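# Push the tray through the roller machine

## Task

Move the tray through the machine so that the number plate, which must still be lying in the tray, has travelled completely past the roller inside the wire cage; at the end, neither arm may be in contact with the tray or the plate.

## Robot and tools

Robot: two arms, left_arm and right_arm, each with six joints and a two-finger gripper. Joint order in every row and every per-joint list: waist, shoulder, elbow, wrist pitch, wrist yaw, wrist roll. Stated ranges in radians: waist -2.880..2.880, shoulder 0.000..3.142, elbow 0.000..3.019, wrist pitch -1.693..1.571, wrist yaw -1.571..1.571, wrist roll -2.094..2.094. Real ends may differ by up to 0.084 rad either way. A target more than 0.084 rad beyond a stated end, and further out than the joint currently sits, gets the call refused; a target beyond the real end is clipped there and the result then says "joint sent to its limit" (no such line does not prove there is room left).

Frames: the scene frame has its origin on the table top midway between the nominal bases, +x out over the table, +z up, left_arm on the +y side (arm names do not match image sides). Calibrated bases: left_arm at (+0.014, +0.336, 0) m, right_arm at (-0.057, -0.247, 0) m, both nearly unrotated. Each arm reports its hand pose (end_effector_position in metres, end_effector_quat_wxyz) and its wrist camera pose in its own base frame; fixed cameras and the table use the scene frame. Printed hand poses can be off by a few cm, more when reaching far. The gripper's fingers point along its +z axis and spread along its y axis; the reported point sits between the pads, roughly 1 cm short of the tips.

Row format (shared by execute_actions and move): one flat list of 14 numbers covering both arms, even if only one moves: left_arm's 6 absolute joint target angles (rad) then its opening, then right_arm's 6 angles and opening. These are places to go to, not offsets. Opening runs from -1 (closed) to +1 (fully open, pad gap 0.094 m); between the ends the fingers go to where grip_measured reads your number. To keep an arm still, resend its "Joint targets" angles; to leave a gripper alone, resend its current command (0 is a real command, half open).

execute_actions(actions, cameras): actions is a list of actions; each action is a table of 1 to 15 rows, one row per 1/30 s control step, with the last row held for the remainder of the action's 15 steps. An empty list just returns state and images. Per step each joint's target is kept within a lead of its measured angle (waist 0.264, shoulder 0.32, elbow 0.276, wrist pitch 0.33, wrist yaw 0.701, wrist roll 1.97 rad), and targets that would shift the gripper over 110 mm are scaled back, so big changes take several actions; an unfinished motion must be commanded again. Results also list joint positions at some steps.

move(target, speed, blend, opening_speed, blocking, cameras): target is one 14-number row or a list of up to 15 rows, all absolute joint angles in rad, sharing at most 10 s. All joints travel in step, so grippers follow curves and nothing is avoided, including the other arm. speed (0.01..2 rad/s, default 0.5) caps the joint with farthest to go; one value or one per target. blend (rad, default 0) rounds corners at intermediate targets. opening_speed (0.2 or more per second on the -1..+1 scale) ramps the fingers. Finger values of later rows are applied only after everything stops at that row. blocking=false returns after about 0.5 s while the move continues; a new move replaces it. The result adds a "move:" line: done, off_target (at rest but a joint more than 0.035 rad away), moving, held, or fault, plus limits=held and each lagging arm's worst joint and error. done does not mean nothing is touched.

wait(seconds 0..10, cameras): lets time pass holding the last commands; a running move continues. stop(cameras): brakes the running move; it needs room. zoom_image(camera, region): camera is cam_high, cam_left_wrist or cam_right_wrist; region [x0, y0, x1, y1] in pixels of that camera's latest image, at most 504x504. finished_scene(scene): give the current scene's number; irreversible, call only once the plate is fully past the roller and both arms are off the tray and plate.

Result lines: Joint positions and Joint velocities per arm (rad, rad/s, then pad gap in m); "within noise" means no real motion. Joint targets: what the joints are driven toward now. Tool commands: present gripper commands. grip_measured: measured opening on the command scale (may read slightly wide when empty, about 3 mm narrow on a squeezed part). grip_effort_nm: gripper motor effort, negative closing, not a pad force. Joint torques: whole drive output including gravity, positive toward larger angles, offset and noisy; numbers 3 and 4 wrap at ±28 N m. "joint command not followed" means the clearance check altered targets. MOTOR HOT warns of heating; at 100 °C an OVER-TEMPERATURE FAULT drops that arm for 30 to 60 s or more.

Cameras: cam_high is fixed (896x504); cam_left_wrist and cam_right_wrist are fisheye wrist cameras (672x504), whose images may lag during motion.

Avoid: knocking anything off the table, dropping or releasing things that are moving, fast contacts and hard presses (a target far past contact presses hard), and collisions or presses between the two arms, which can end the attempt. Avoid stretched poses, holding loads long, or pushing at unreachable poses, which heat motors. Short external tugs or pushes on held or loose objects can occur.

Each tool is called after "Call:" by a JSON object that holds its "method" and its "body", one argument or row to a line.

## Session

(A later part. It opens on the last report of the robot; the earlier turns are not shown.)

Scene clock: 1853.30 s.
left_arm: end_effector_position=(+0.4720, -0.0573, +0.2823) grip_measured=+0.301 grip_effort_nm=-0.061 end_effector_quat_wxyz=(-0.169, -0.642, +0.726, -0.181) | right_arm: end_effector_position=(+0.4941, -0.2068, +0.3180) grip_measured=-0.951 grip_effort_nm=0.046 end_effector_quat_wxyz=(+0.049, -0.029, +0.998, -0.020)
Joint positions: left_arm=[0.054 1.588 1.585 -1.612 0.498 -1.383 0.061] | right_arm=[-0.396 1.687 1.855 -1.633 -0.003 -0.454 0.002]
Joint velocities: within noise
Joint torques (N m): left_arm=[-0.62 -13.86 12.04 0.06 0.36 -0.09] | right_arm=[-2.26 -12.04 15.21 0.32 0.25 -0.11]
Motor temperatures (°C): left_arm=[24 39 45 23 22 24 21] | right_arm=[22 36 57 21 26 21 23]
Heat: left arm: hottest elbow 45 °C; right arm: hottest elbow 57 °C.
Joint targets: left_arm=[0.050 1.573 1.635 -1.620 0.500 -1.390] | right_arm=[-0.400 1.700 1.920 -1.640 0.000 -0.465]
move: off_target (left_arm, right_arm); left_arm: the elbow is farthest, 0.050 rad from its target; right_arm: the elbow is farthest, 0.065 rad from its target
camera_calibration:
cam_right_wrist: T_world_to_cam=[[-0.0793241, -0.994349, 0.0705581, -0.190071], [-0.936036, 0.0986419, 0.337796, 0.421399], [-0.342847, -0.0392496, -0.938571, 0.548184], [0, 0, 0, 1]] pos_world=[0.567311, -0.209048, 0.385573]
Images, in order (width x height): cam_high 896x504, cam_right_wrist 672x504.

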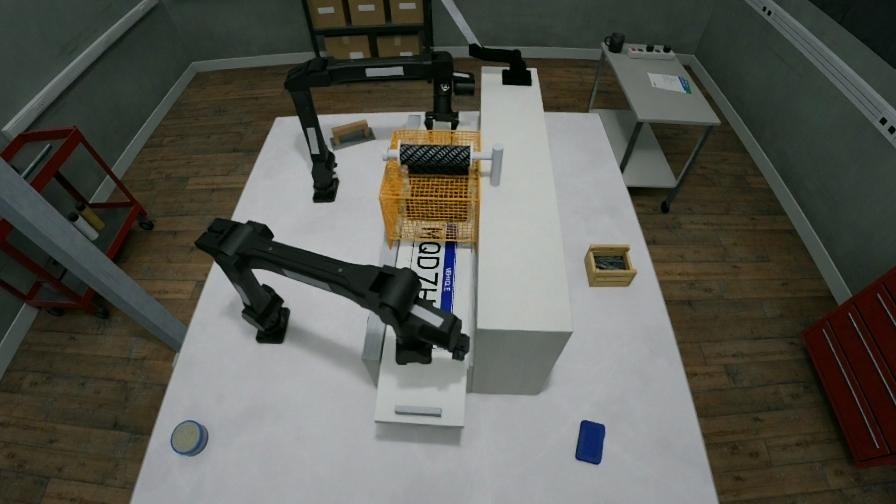

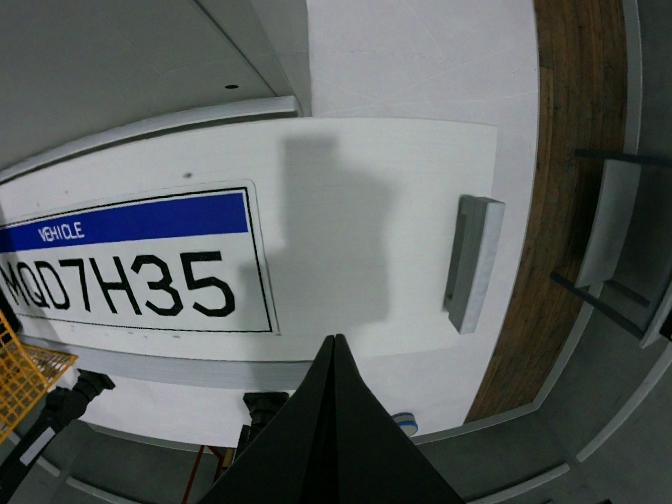

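Call:
{"method": "move", "body": {
  "target": [0.05, 1.573, 1.635, -1.62, 0.5, -1.39, 0.3, -0.13, 1.66, 1.51, -1.35, -1.2, 1.57, -0.95],
  "speed": 0.9,
  "cameras": ["cam_high", "cam_right_wrist"]
}}

Call:
{"method": "zoom_image", "body": {
  "camera": "cam_right_wrist",
  "region": [150, 150, 520, 430]
}}

Scene clock: 1997.57 s.
left_arm: end_effector_position=(+0.4720, -0.0573, +0.2823) grip_measured=+0.301 grip_effort_nm=-0.061 end_effector_quat_wxyz=(-0.169, -0.642, +0.726, -0.181) | right_arm: end_effector_position=(+0.5309, +0.0849, +0.3091) grip_measured=-0.951 grip_effort_nm=0.046 end_effector_quat_wxyz=(-0.343, +0.605, +0.562, +0.448)
Joint positions: left_arm=[0.054 1.588 1.585 -1.612 0.498 -1.383 0.061] | right_arm=[-0.143 1.668 1.522 -1.355 -1.198 1.55 0.002]
Joint velocities: within noise
Joint torques (N m): left_arm=[-0.73 -13.86 12.05 0.06 0.35 -0.09] | right_arm=[-1.08 -13.22 8.5 0.66 -0.63 0.15]
Motor temperatures (°C): left_arm=[24 40 47 23 22 24 21] | right_arm=[22 38 75 20 24 21 23]
Heat: left arm: hottest elbow 47 °C; right arm: hottest elbow 75 °C.
Joint targets: left_arm=[0.050 1.573 1.635 -1.620 0.500 -1.390] | right_arm=[-0.130 1.660 1.510 -1.350 -1.200 1.570]
move: off_target (left_arm); left_arm: the elbow is farthest, 0.050 rad from its target
camera_calibration:
cam_right_wrist: T_world_to_cam=[[-0.988333, 0.144635, 0.0477323, 0.49647], [0.0361403, -0.081741, 0.995998, -0.274142], [0.147958, 0.986103, 0.0755602, -0.0972554], [0, 0, 0, 1]] pos_world=[0.514975, 0.00168824, 0.256696]
Images, in order (width x height): cam_high 896x504, cam_right_wrist 672x504.

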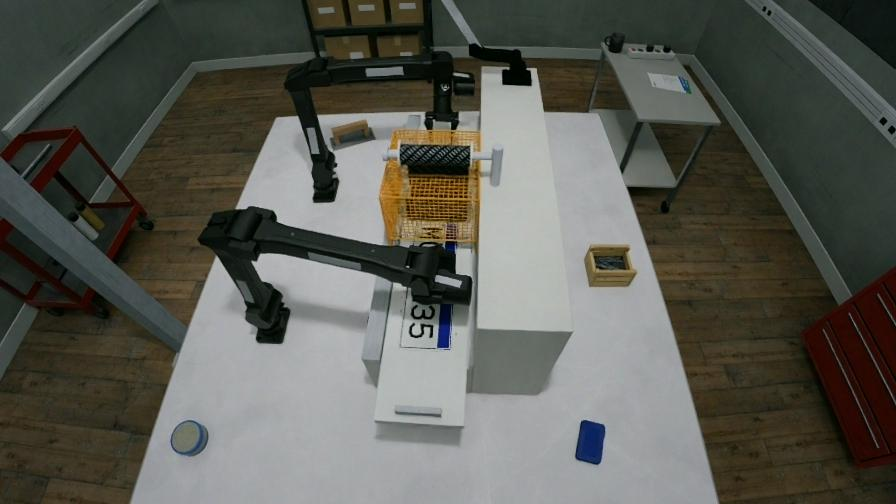

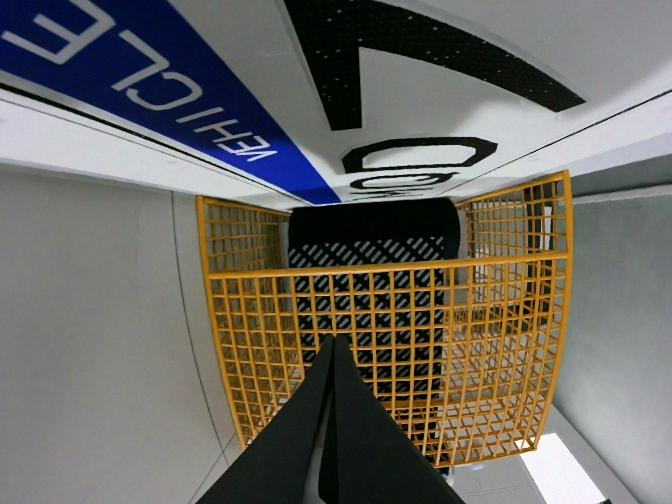

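Scaled by 1.362 from the camera's 672x504 image, which has a finer 960x720 frame.

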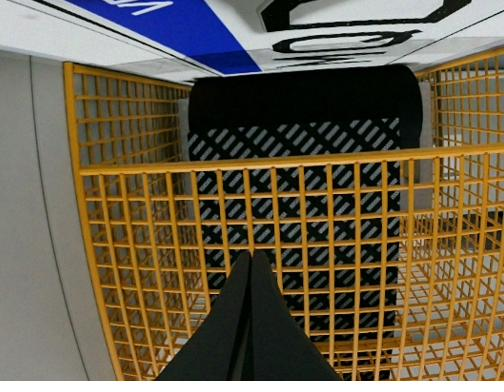

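Call:
{"method": "execute_actions", "body": {
  "actions": []
}}

Call:
{"method": "zoom_image", "body": {
  "camera": "cam_right_wrist",
  "region": [250, 160, 470, 300]
}}

Scene clock: 2012.70 s.
left_arm: end_effector_position=(+0.4720, -0.0573, +0.2823) grip_measured=+0.301 grip_effort_nm=-0.066 end_effector_quat_wxyz=(-0.169, -0.642, +0.726, -0.181) | right_arm: end_effector_position=(+0.5309, +0.0849, +0.3091) grip_measured=-0.951 grip_effort_nm=0.037 end_effector_quat_wxyz=(-0.343, +0.605, +0.562, +0.448)
Joint positions: left_arm=[0.054 1.588 1.585 -1.612 0.498 -1.383 0.061] | right_arm=[-0.143 1.668 1.522 -1.355 -1.198 1.551 0.002]
Joint velocities: within noise
Joint torques (N m): left_arm=[-0.62 -13.98 12 0.02 0.36 -0.09] | right_arm=[-0.97 -13.16 8.57 0.59 -0.62 0.12]
Motor temperatures (°C): left_arm=[24 40 48 23 22 24 21] | right_arm=[22 37 69 20 24 21 23]
Heat: left arm: hottest elbow 48 °C; right arm: hottest elbow 69 °C.
Joint targets: left_arm=[0.050 1.573 1.635 -1.620 0.500 -1.390] | right_arm=[-0.130 1.660 1.510 -1.350 -1.200 1.570]
Tool commands: left_gripper/opening=+0.3 right_gripper/opening=-0.95
camera_calibration:
cam_left_wrist: T_world_to_cam=[[0.965211, -0.22044, 0.14062, -0.508534], [-0.24603, -0.583595, 0.773877, -0.0855121], [-0.0885281, -0.781552, -0.617527, 0.26166], [0, 0, 0, 1]] pos_world=[0.492968, 0.042495, 0.299268]
cam_right_wrist: T_world_to_cam=[[-0.988259, 0.144903, 0.048442, 0.496189], [0.0368153, -0.0818709, 0.995963, -0.274479], [0.148284, 0.986053, 0.0755751, -0.097429], [0, 0, 0, 1]] pos_world=[0.514915, 0.00169897, 0.256697]

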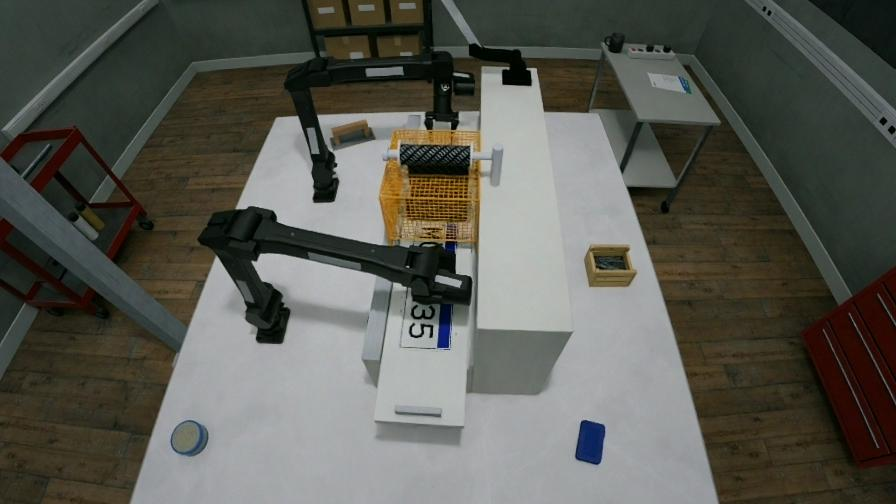

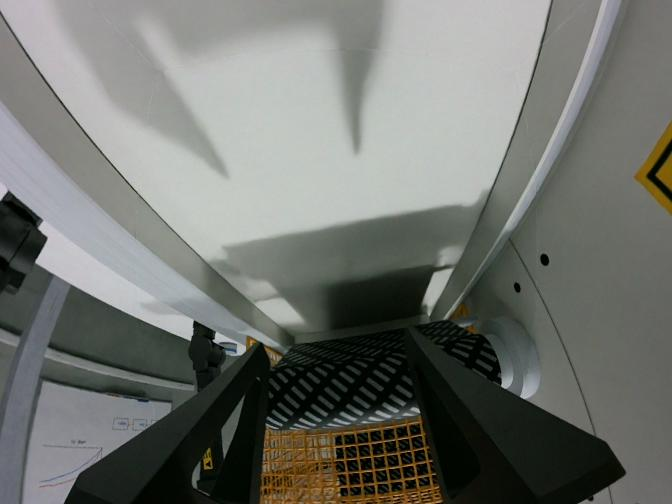

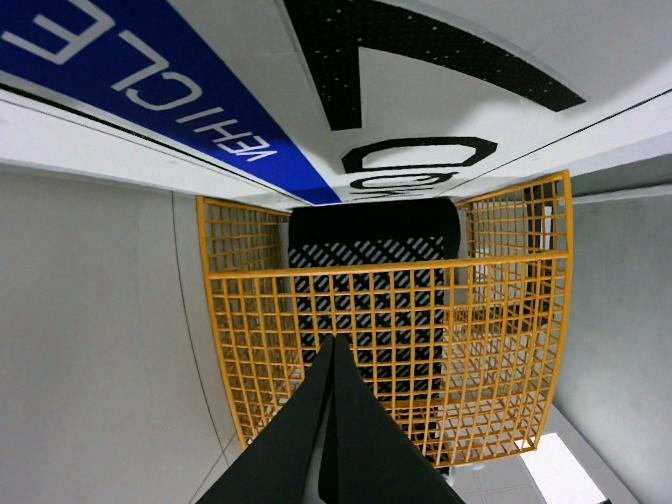

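Scaled by 2.291 from the camera's 672x504 image, which has a finer 960x720 frame.

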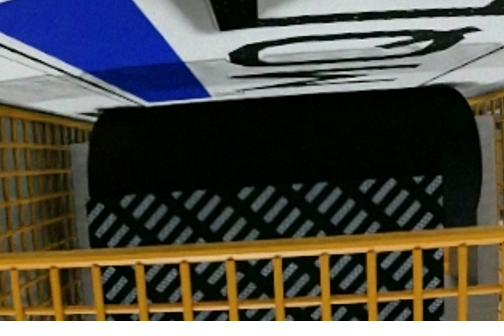

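Call:
{"method": "zoom_image", "body": {
  "camera": "cam_right_wrist",
  "region": [400, 170, 520, 280]
}}

Call:
{"method": "zoom_image", "body": {
  "camera": "cam_right_wrist",
  "region": [265, 180, 375, 270]
}}

Call:
{"method": "zoom_image", "body": {
  "camera": "cam_right_wrist",
  "region": [340, 160, 480, 260]
}}

Scaled by 4.200 from the camera's 672x504 image, which has a finer 960x720 frame.

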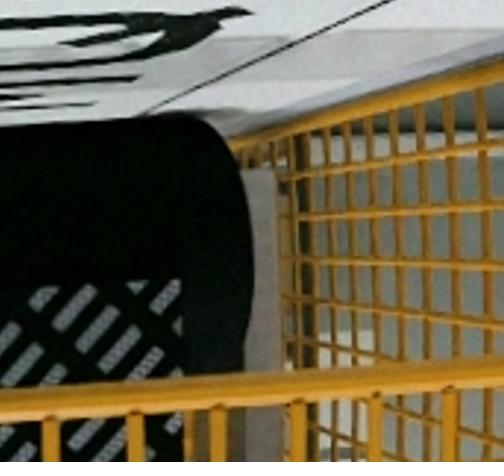

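Scaled by 4.582 from the camera's 672x504 image, which has a finer 960x720 frame.

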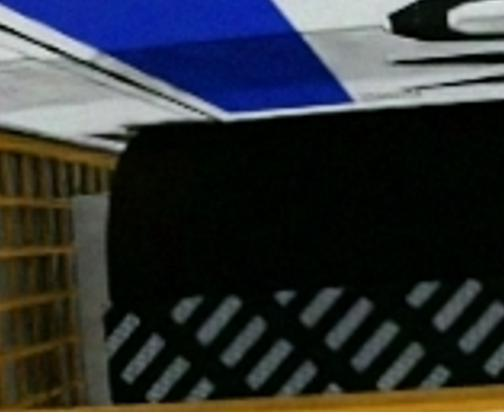

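Scaled by 3.600 from the camera's 672x504 image, which has a finer 960x720 frame.

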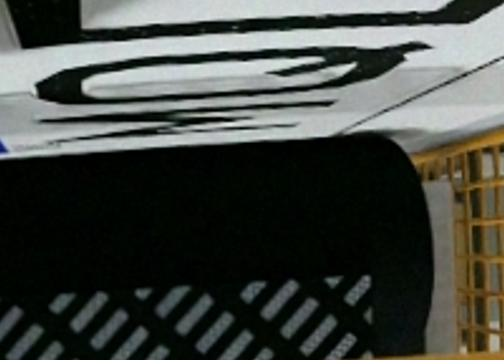

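Call:
{"method": "zoom_image", "body": {
  "camera": "cam_right_wrist",
  "region": [270, 195, 480, 340]
}}

Call:
{"method": "zoom_image", "body": {
  "camera": "cam_right_wrist",
  "region": [340, 330, 520, 480]
}}

Scaled by 2.400 from the camera's 672x504 image, which has a finer 960x720 frame.

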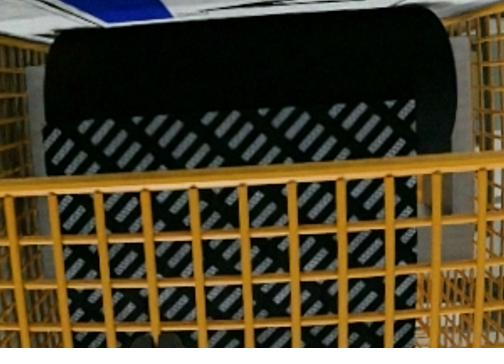

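Scaled by 2.800 from the camera's 672x504 image, which has a finer 960x720 frame.

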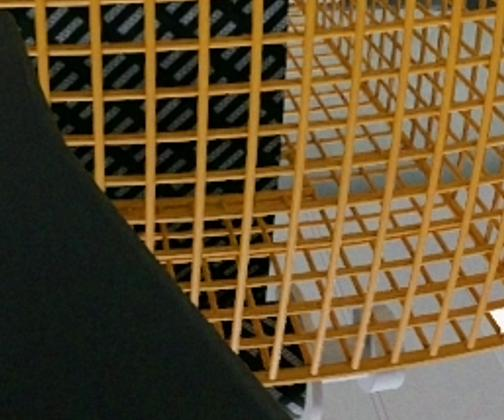

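Call:
{"method": "zoom_image", "body": {
  "camera": "cam_right_wrist",
  "region": [335, 165, 405, 215]
}}

Call:
{"method": "zoom_image", "body": {
  "camera": "cam_right_wrist",
  "region": [395, 160, 465, 210]
}}

Call:
{"method": "zoom_image", "body": {
  "camera": "cam_right_wrist",
  "region": [275, 175, 345, 225]
}}

Scaled by 7.200 from the camera's 672x504 image, which has a finer 960x720 frame.

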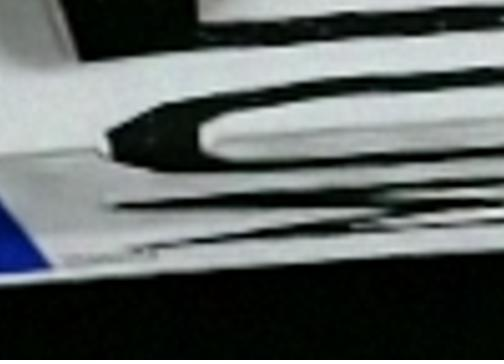

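Scaled by 7.200 from the camera's 672x504 image, which has a finer 960x720 frame.

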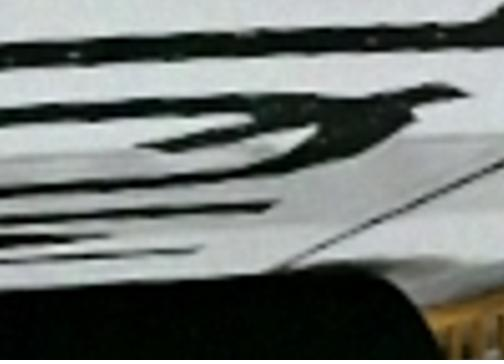

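Scaled by 7.200 from the camera's 672x504 image, which has a finer 960x720 frame.

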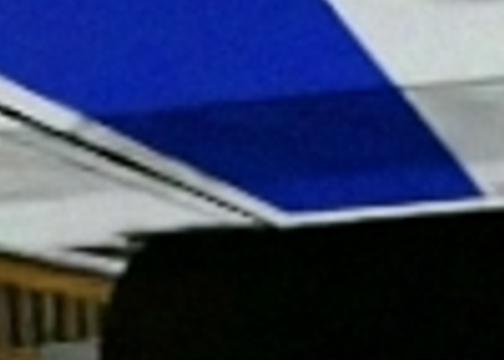

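Call:
{"method": "zoom_image", "body": {
  "camera": "cam_high",
  "region": [385, 205, 485, 265]
}}

Call:
{"method": "zoom_image", "body": {
  "camera": "cam_high",
  "region": [375, 285, 475, 355]
}}

Scaled by 5.040.

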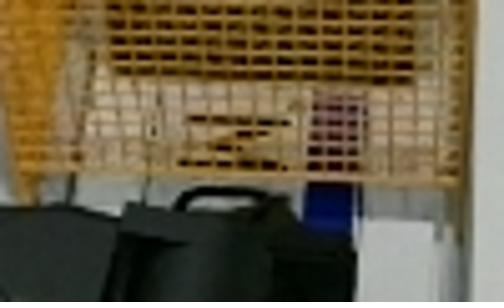

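Scaled by 5.040.

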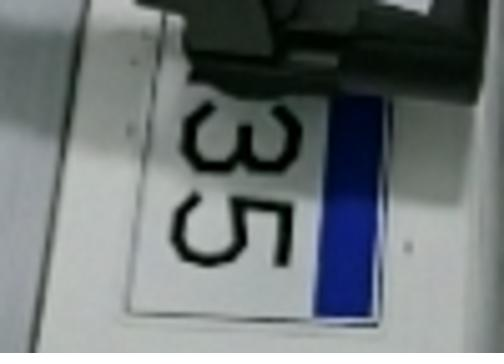

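Call:
{"method": "move", "body": {
  "target": [
    [0.0, 0.85, 1.25, -1.5, 0.0, -1.7, 0.3, -0.13, 1.66, 1.51, -1.35, -1.2, 1.57, -0.95],
    [-1.2, 0.85, 1.25, -1.5, 0.0, -1.7, 0.3, -0.13, 1.66, 1.51, -1.35, -1.2, 1.57, -0.95]
  ],
  "speed": [0.9, 1.0],
  "blend": [0.12, 0]
}}

Scene clock: 2320.80 s.
left_arm: end_effector_position=(+0.1039, -0.2623, +0.3875) grip_measured=+0.301 grip_effort_nm=-0.066 end_effector_quat_wxyz=(+0.028, -0.241, +0.944, -0.225) | right_arm: end_effector_position=(+0.5309, +0.0849, +0.3091) grip_measured=-0.951 grip_effort_nm=0.046 end_effector_quat_wxyz=(-0.343, +0.605, +0.562, +0.448)
Joint positions: left_arm=[-1.191 0.847 1.248 -1.515 0.002 -1.692 0.061] | right_arm=[-0.143 1.668 1.522 -1.355 -1.198 1.551 0.002]
Joint velocities: within noise
Joint torques (N m): left_arm=[-0.97 -0.32 8.43 1.65 -0.1 -0.06] | right_arm=[-0.62 -13.04 8.42 0.66 -0.62 0.12]
Motor temperatures (°C): left_arm=[24 40 51 23 22 24 21] | right_arm=[22 38 55 20 24 21 23]
Heat: left arm: hottest elbow 51 °C; right arm: hottest elbow 55 °C.
Joint targets: left_arm=[-1.200 0.850 1.250 -1.500 0.000 -1.700] | right_arm=[-0.130 1.660 1.510 -1.350 -1.200 1.570]
move: done
camera_calibration:
cam_left_wrist: T_world_to_cam=[[0.306674, -0.828891, 0.467858, -0.431205], [-0.927418, -0.149646, 0.342784, -0.0255063], [-0.214118, -0.539023, -0.814622, 0.286875], [0, 0, 0, 1]] pos_world=[0.170009, -0.206607, 0.44418]
cam_right_wrist: T_world_to_cam=[[-0.988259, 0.144903, 0.048442, 0.496189], [0.0368153, -0.0818709, 0.995963, -0.274479], [0.148284, 0.986053, 0.0755751, -0.097429], [0, 0, 0, 1]] pos_world=[0.514915, 0.00169897, 0.256697]

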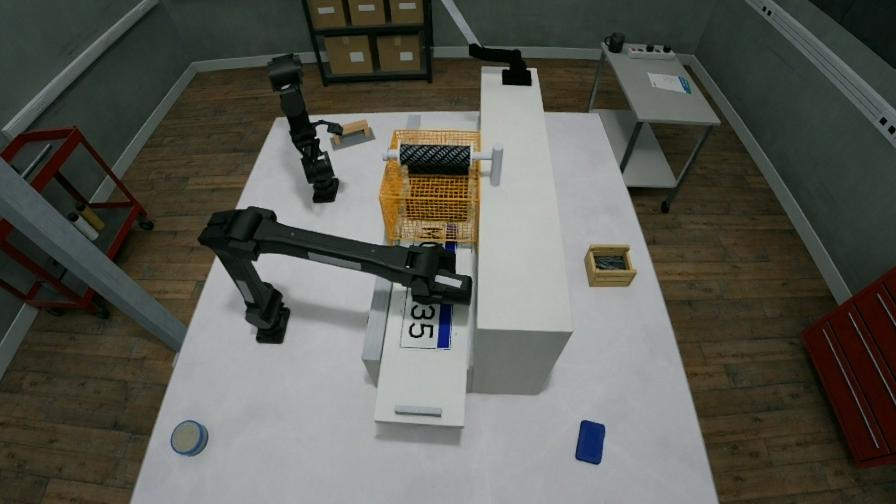

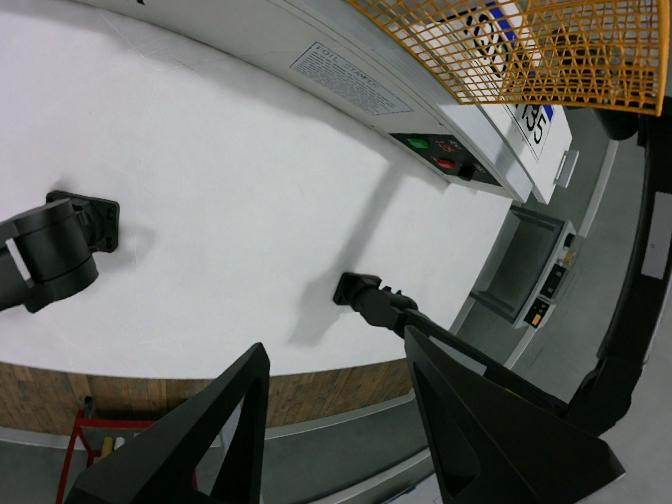

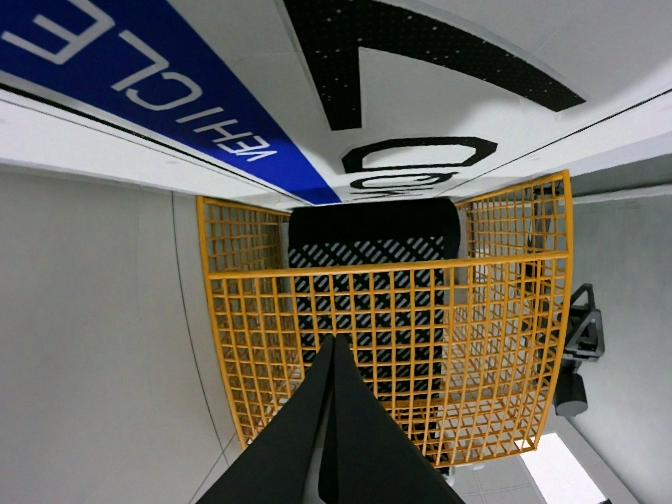

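Call:
{"method": "move", "body": {
  "target": [-1.378, 0.94, 0.581, 0.359, -1.3, -2.0, 0.3, -0.13, 1.66, 1.51, -1.35, -1.2, 1.57, -0.95],
  "speed": 1.0,
  "cameras": ["cam_left_wrist", "cam_high"]
}}

Scene clock: 2376.53 s.
left_arm: end_effector_position=(+0.2285, -0.2888, +0.3421) grip_measured=+0.301 grip_effort_nm=-0.076 end_effector_quat_wxyz=(-0.366, +0.579, -0.408, +0.604) | right_arm: end_effector_position=(+0.5309, +0.0849, +0.3091) grip_measured=-0.951 grip_effort_nm=0.051 end_effector_quat_wxyz=(-0.343, +0.605, +0.562, +0.448)
Joint positions: left_arm=[-1.366 0.93 0.579 0.342 -1.298 -1.992 0.061] | right_arm=[-0.143 1.668 1.522 -1.355 -1.198 1.551 0.002]
Joint velocities: within noise
Joint torques (N m): left_arm=[-1.2 -1.67 8.7 2.09 -0.06 -0.03] | right_arm=[-0.67 -13.16 8.53 0.68 -0.61 0.15]
Motor temperatures (°C): left_arm=[24 35 48 23 22 24 21] | right_arm=[22 39 55 20 24 21 23]
Heat: left arm: hottest elbow 48 °C; right arm: hottest elbow 55 °C.
Joint targets: left_arm=[-1.378 0.940 0.581 0.359 -1.300 -2.000] | right_arm=[-0.130 1.660 1.510 -1.350 -1.200 1.570]
move: done
camera_calibration:
cam_left_wrist: T_world_to_cam=[[-0.00957374, 0.26585, 0.963967, -0.251499], [-0.455294, -0.859447, 0.232503, -0.173437], [0.89029, -0.436662, 0.129268, -0.283427], [0, 0, 0, 1]] pos_world=[0.170959, -0.20596, 0.3194]
Images, in order (width x height): cam_high 896x504, cam_left_wrist 672x504.

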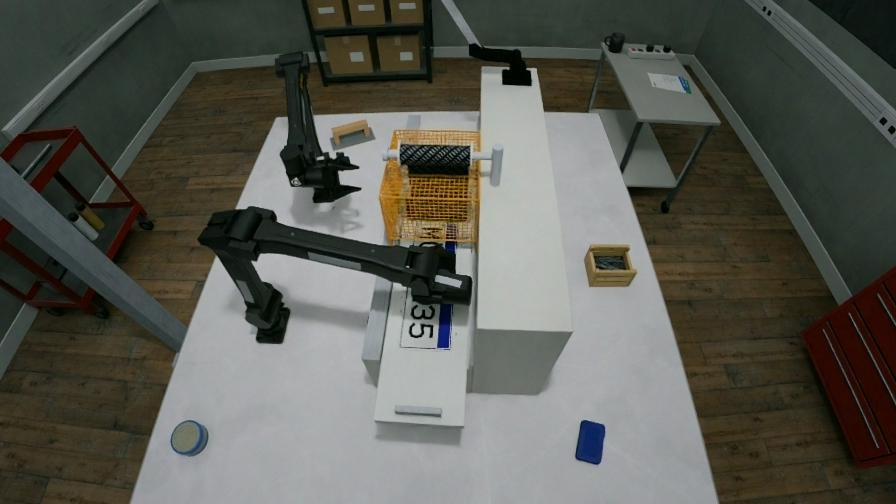

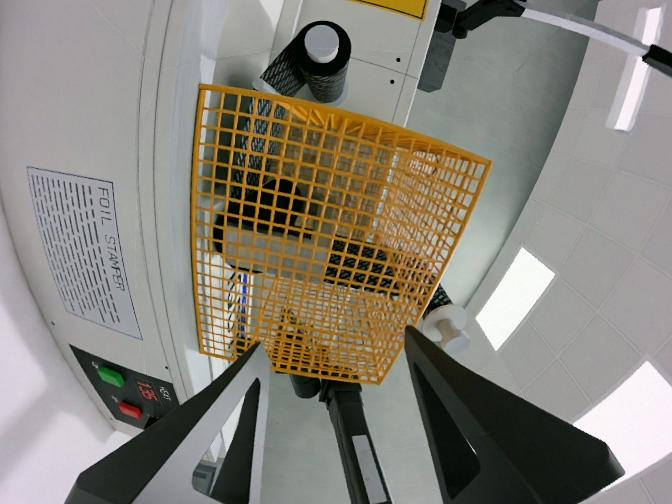

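Call:
{"method": "zoom_image", "body": {
  "camera": "cam_left_wrist",
  "region": [185, 130, 345, 290]
}}

Call:
{"method": "zoom_image", "body": {
  "camera": "cam_left_wrist",
  "region": [190, 200, 290, 370]
}}

Call:
{"method": "zoom_image", "body": {
  "camera": "cam_left_wrist",
  "region": [190, 10, 370, 190]
}}

Scaled by 3.150 from the camera's 672x504 image, which has a finer 960x720 frame.

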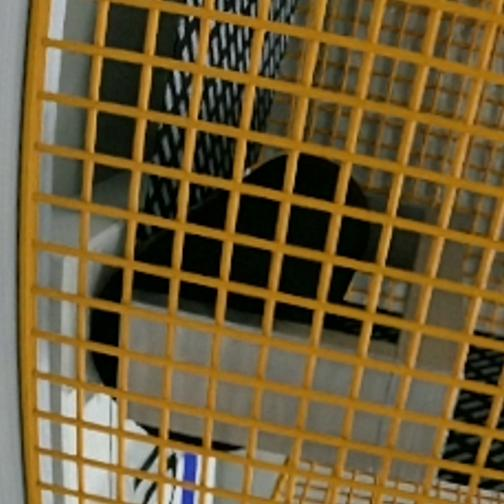

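Scaled by 2.965 from the camera's 672x504 image, which has a finer 960x720 frame.

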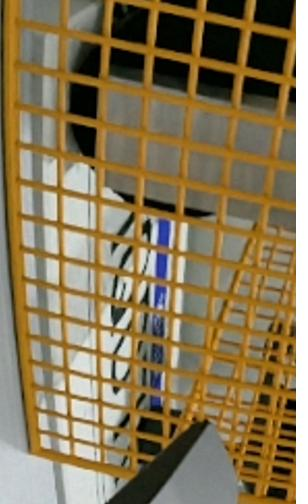

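Scaled by 2.800 from the camera's 672x504 image, which has a finer 960x720 frame.

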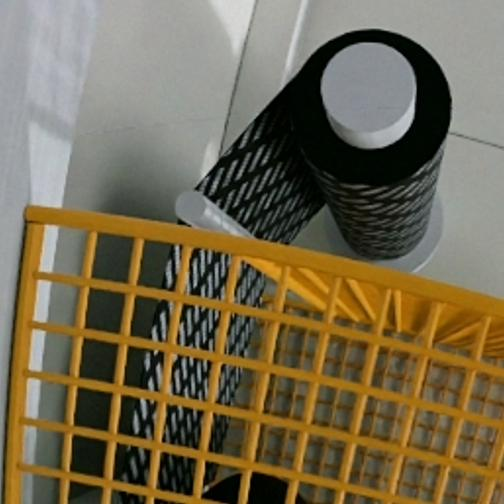

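Call:
{"method": "zoom_image", "body": {
  "camera": "cam_left_wrist",
  "region": [190, 165, 250, 235]
}}

Call:
{"method": "zoom_image", "body": {
  "camera": "cam_left_wrist",
  "region": [195, 220, 275, 300]
}}

Scaled by 7.200 from the camera's 672x504 image, which has a finer 960x720 frame.

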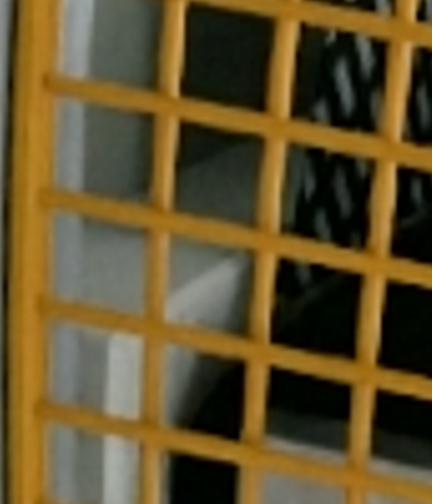

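Scaled by 6.300 from the camera's 672x504 image, which has a finer 960x720 frame.

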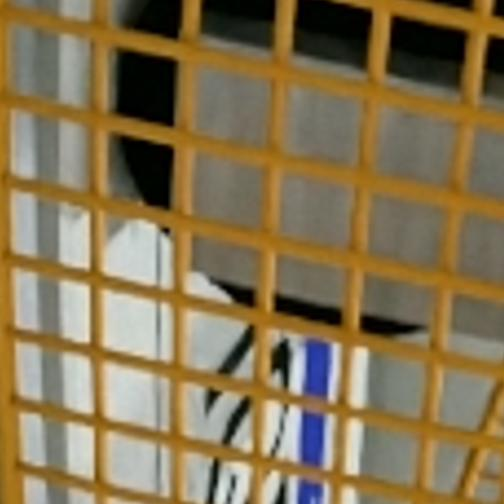

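Call:
{"method": "zoom_image", "body": {
  "camera": "cam_left_wrist",
  "region": [205, 235, 265, 295]
}}

Call:
{"method": "zoom_image", "body": {
  "camera": "cam_left_wrist",
  "region": [205, 280, 285, 360]
}}

Scaled by 8.400 from the camera's 672x504 image, which has a finer 960x720 frame.

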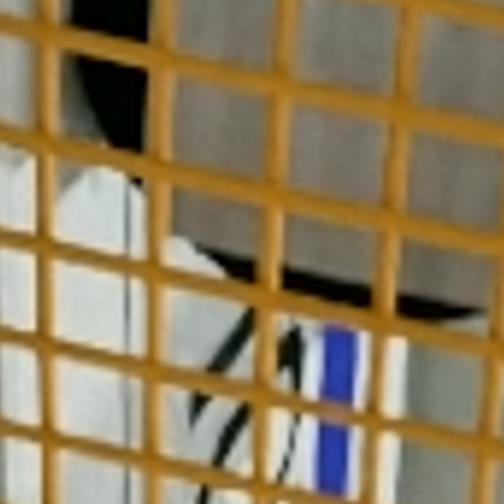

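Scaled by 6.300 from the camera's 672x504 image, which has a finer 960x720 frame.

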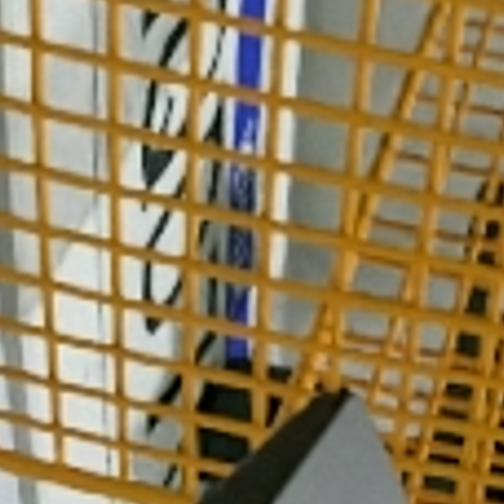

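Call:
{"method": "zoom_image", "body": {
  "camera": "cam_high",
  "region": [345, 265, 405, 395]
}}

Call:
{"method": "zoom_image", "body": {
  "camera": "cam_left_wrist",
  "region": [60, 150, 280, 500]
}}

Scaled by 3.877.

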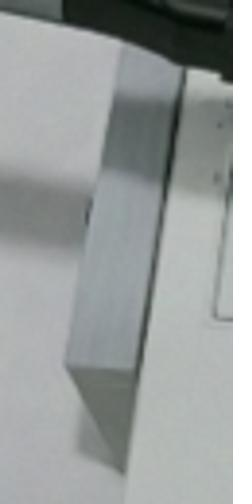

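Scaled by 1.440 from the camera's 672x504 image, which has a finer 960x720 frame.

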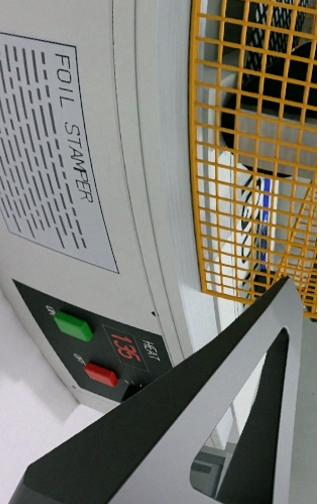

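Call:
{"method": "execute_actions", "body": {
  "actions": []
}}

Scene clock: 2600.93 s.
left_arm: end_effector_position=(+0.2285, -0.2888, +0.3422) grip_measured=+0.301 grip_effort_nm=-0.061 end_effector_quat_wxyz=(-0.366, +0.579, -0.407, +0.604) | right_arm: end_effector_position=(+0.5309, +0.0849, +0.3091) grip_measured=-0.951 grip_effort_nm=0.046 end_effector_quat_wxyz=(-0.343, +0.605, +0.562, +0.448)
Joint positions: left_arm=[-1.366 0.93 0.579 0.342 -1.298 -1.993 0.061] | right_arm=[-0.143 1.668 1.522 -1.355 -1.198 1.551 0.002]
Joint velocities: within noise
Joint torques (N m): left_arm=[-1.32 -1.49 8.7 2 -0.07 -0.02] | right_arm=[-0.67 -13.45 8.46 0.64 -0.63 0.14]
Motor temperatures (°C): left_arm=[24 33 47 24 22 24 21] | right_arm=[22 39 54 20 24 21 23]
Heat: left arm: hottest elbow 47 °C; right arm: hottest elbow 54 °C.
Joint targets: left_arm=[-1.378 0.940 0.581 0.359 -1.300 -2.000] | right_arm=[-0.130 1.660 1.510 -1.350 -1.200 1.570]
Tool commands: left_gripper/opening=+0.3 right_gripper/opening=-0.95
camera_calibration:
cam_left_wrist: T_world_to_cam=[[-0.00959868, 0.266944, 0.963664, -0.251118], [-0.455298, -0.859184, 0.233467, -0.1737], [0.890287, -0.436514, 0.129786, -0.283567], [0, 0, 0, 1]] pos_world=[0.17096, -0.205987, 0.31935]
cam_right_wrist: T_world_to_cam=[[-0.988259, 0.144903, 0.048442, 0.496189], [0.0368153, -0.0818709, 0.995963, -0.274479], [0.148284, 0.986053, 0.0755751, -0.097429], [0, 0, 0, 1]] pos_world=[0.514915, 0.00169897, 0.256697]

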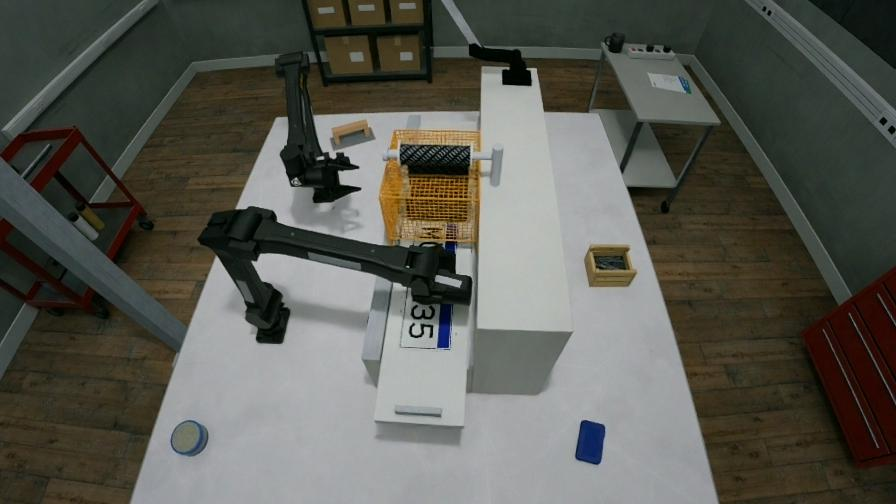

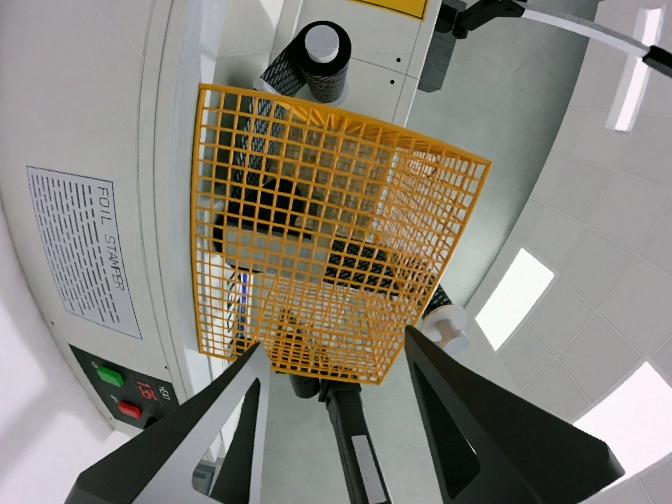

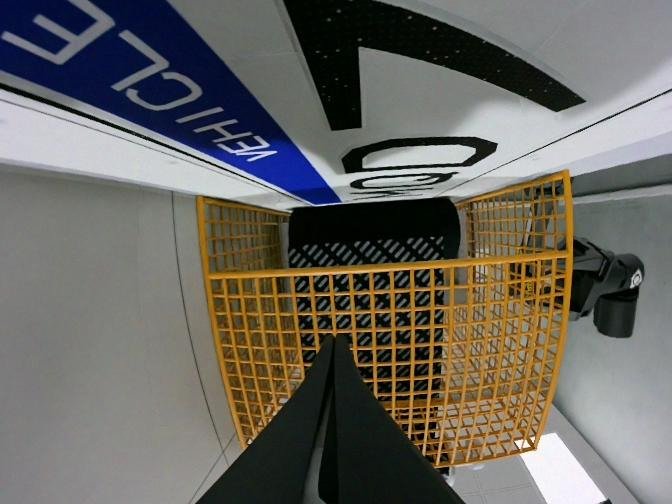

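Call:
{"method": "zoom_image", "body": {
  "camera": "cam_left_wrist",
  "region": [190, 130, 350, 360]
}}

Call:
{"method": "zoom_image", "body": {
  "camera": "cam_right_wrist",
  "region": [270, 120, 510, 260]
}}

Scaled by 2.191 from the camera's 672x504 image, which has a finer 960x720 frame.

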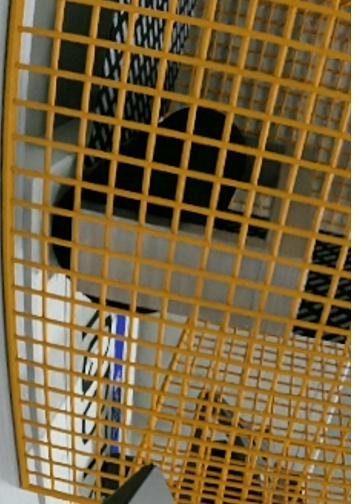

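Scaled by 2.100 from the camera's 672x504 image, which has a finer 960x720 frame.

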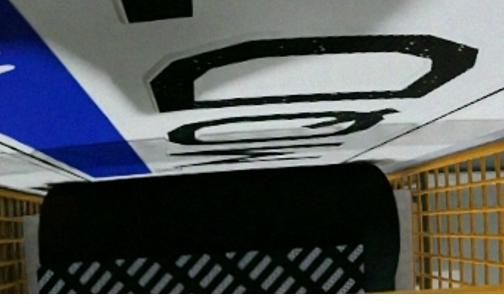

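Call:
{"method": "zoom_image", "body": {
  "camera": "cam_right_wrist",
  "region": [270, 175, 370, 235]
}}

Call:
{"method": "zoom_image", "body": {
  "camera": "cam_right_wrist",
  "region": [390, 165, 490, 225]
}}

Scaled by 5.040 from the camera's 672x504 image, which has a finer 960x720 frame.

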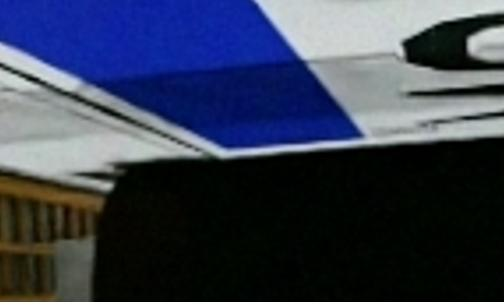

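Scaled by 5.040 from the camera's 672x504 image, which has a finer 960x720 frame.

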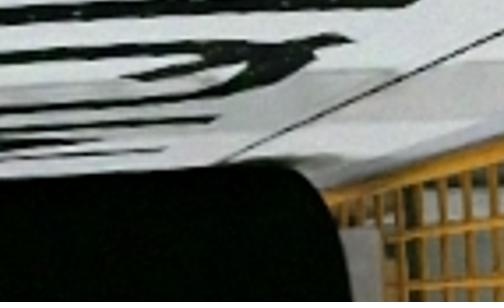

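Call:
{"method": "zoom_image", "body": {
  "camera": "cam_right_wrist",
  "region": [284, 196, 324, 220]
}}

Call:
{"method": "zoom_image", "body": {
  "camera": "cam_right_wrist",
  "region": [320, 190, 380, 214]
}}

Call:
{"method": "zoom_image", "body": {
  "camera": "cam_right_wrist",
  "region": [420, 184, 460, 208]
}}

Scaled by 12.600 from the camera's 672x504 image, which has a finer 960x720 frame.

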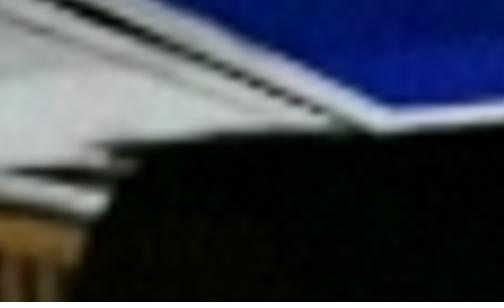

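Scaled by 8.400 from the camera's 672x504 image, which has a finer 960x720 frame.

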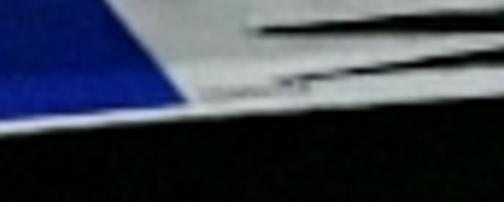

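Scaled by 12.600 from the camera's 672x504 image, which has a finer 960x720 frame.

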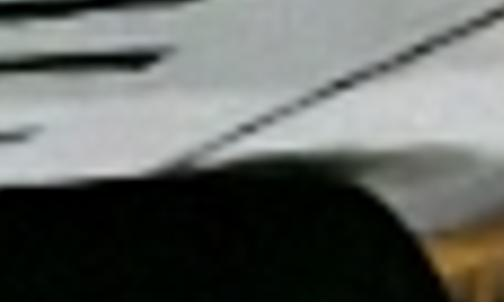

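Call:
{"method": "zoom_image", "body": {
  "camera": "cam_high",
  "region": [370, 300, 490, 430]
}}

Call:
{"method": "zoom_image", "body": {
  "camera": "cam_high",
  "region": [395, 325, 465, 365]
}}

Scaled by 3.877.

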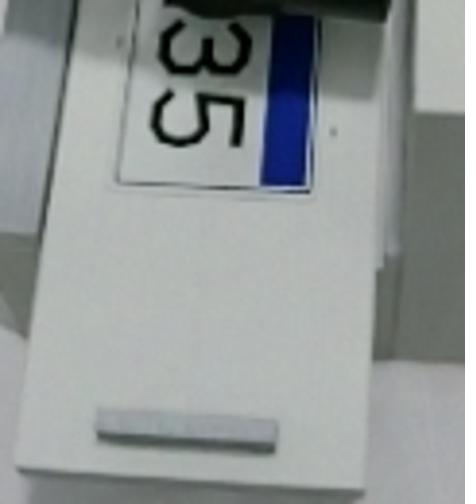

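Scaled by 7.200.

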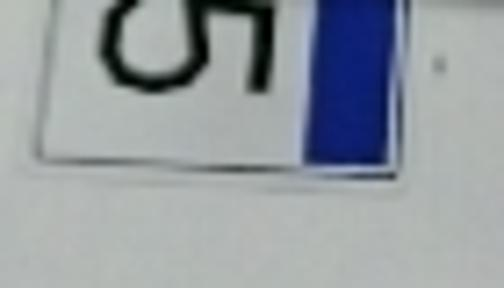

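Call:
{"method": "move", "body": {
  "target": [-1.378, 0.940, 0.581, 0.359, -1.300, -2.000, 0.3, -0.13, 1.66, 1.71, -1.512, -1.2, 1.57, -0.95],
  "speed": 0.3,
  "cameras": ["cam_right_wrist"]
}}

Scene clock: 2681.77 s.
left_arm: end_effector_position=(+0.2285, -0.2888, +0.3422) grip_measured=+0.301 grip_effort_nm=-0.066 end_effector_quat_wxyz=(-0.366, +0.579, -0.407, +0.604) | right_arm: end_effector_position=(+0.5317, +0.0849, +0.3571) grip_measured=-0.951 grip_effort_nm=0.042 end_effector_quat_wxyz=(-0.352, +0.612, +0.554, +0.441)
Joint positions: left_arm=[-1.366 0.93 0.579 0.342 -1.298 -1.993 0.061] | right_arm=[-0.143 1.668 1.648 -1.505 -1.199 1.559 0.002]
Joint velocities: within noise
Joint torques (N m): left_arm=[-1.2 -1.55 8.72 2 -0.07 -0.01] | right_arm=[-0.79 -12.98 14.86 0.1 -0.56 0.07]
Motor temperatures (°C): left_arm=[24 32 47 24 22 24 21] | right_arm=[22 39 54 20 24 21 23]
Heat: left arm: hottest elbow 47 °C; right arm: hottest elbow 54 °C.
Joint targets: left_arm=[-1.378 0.940 0.581 0.359 -1.300 -2.000] | right_arm=[-0.130 1.660 1.710 -1.512 -1.200 1.570]
move: off_target (right_arm); right_arm: the elbow is farthest, 0.062 rad from its target
camera_calibration:
cam_right_wrist: T_world_to_cam=[[-0.985867, 0.147481, 0.0794695, 0.482088], [0.0669927, -0.087727, 0.993889, -0.337164], [0.153551, 0.985167, 0.0766071, -0.10423], [0, 0, 0, 1]] pos_world=[0.513867, 0.0020067, 0.304778]
Images, in order (width x height): cam_right_wrist 672x504.

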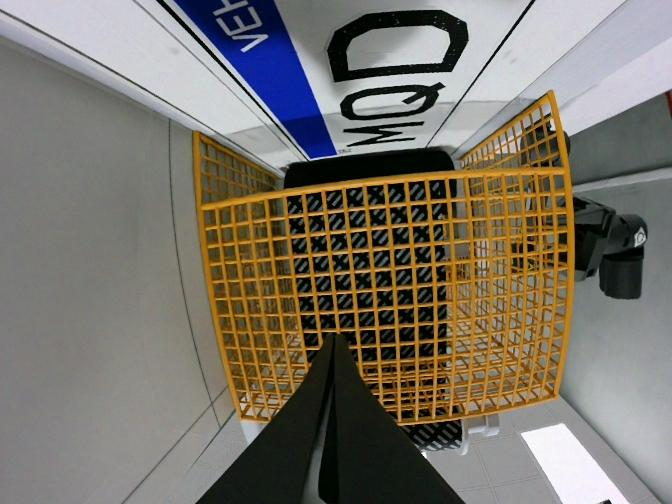

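Call:
{"method": "zoom_image", "body": {
  "camera": "cam_right_wrist",
  "region": [280, 130, 340, 175]
}}

Call:
{"method": "zoom_image", "body": {
  "camera": "cam_right_wrist",
  "region": [330, 120, 390, 165]
}}

Call:
{"method": "zoom_image", "body": {
  "camera": "cam_right_wrist",
  "region": [405, 115, 475, 167]
}}

Scaled by 8.400 from the camera's 672x504 image, which has a finer 960x720 frame.

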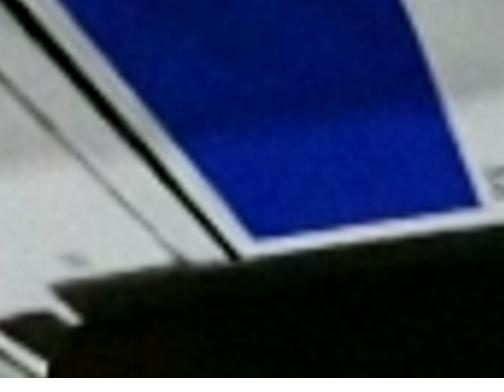

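Scaled by 8.400 from the camera's 672x504 image, which has a finer 960x720 frame.

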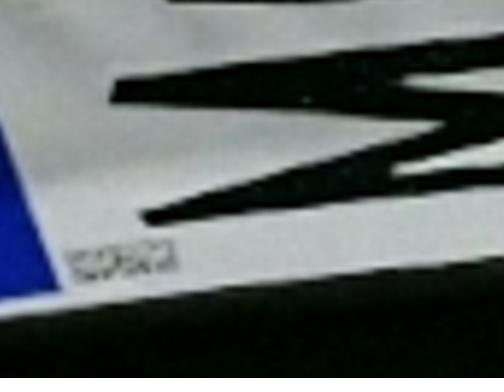

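Scaled by 7.200 from the camera's 672x504 image, which has a finer 960x720 frame.

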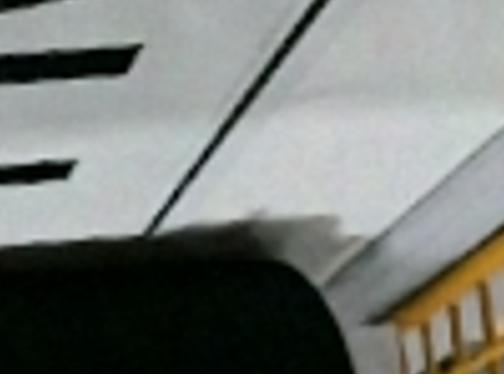

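Call:
{"method": "zoom_image", "body": {
  "camera": "cam_right_wrist",
  "region": [415, 138, 455, 162]
}}

Call:
{"method": "zoom_image", "body": {
  "camera": "cam_right_wrist",
  "region": [280, 150, 330, 180]
}}

Call:
{"method": "zoom_image", "body": {
  "camera": "cam_right_wrist",
  "region": [360, 140, 420, 176]
}}

Scaled by 12.600 from the camera's 672x504 image, which has a finer 960x720 frame.

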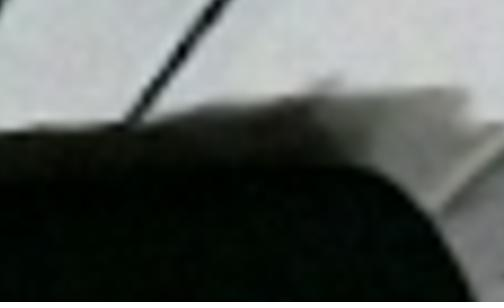

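Scaled by 10.080 from the camera's 672x504 image, which has a finer 960x720 frame.

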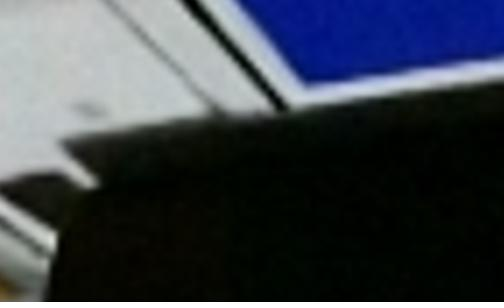

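Scaled by 8.400 from the camera's 672x504 image, which has a finer 960x720 frame.

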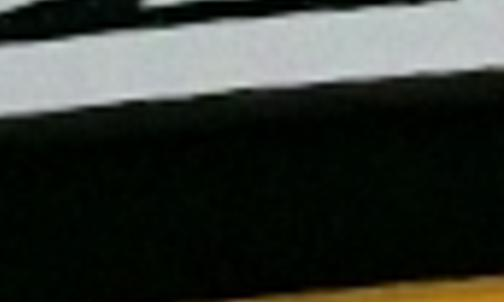

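Call:
{"method": "finished_scene", "body": {
  "scene": 1
}}

The scene is finished: the task was done.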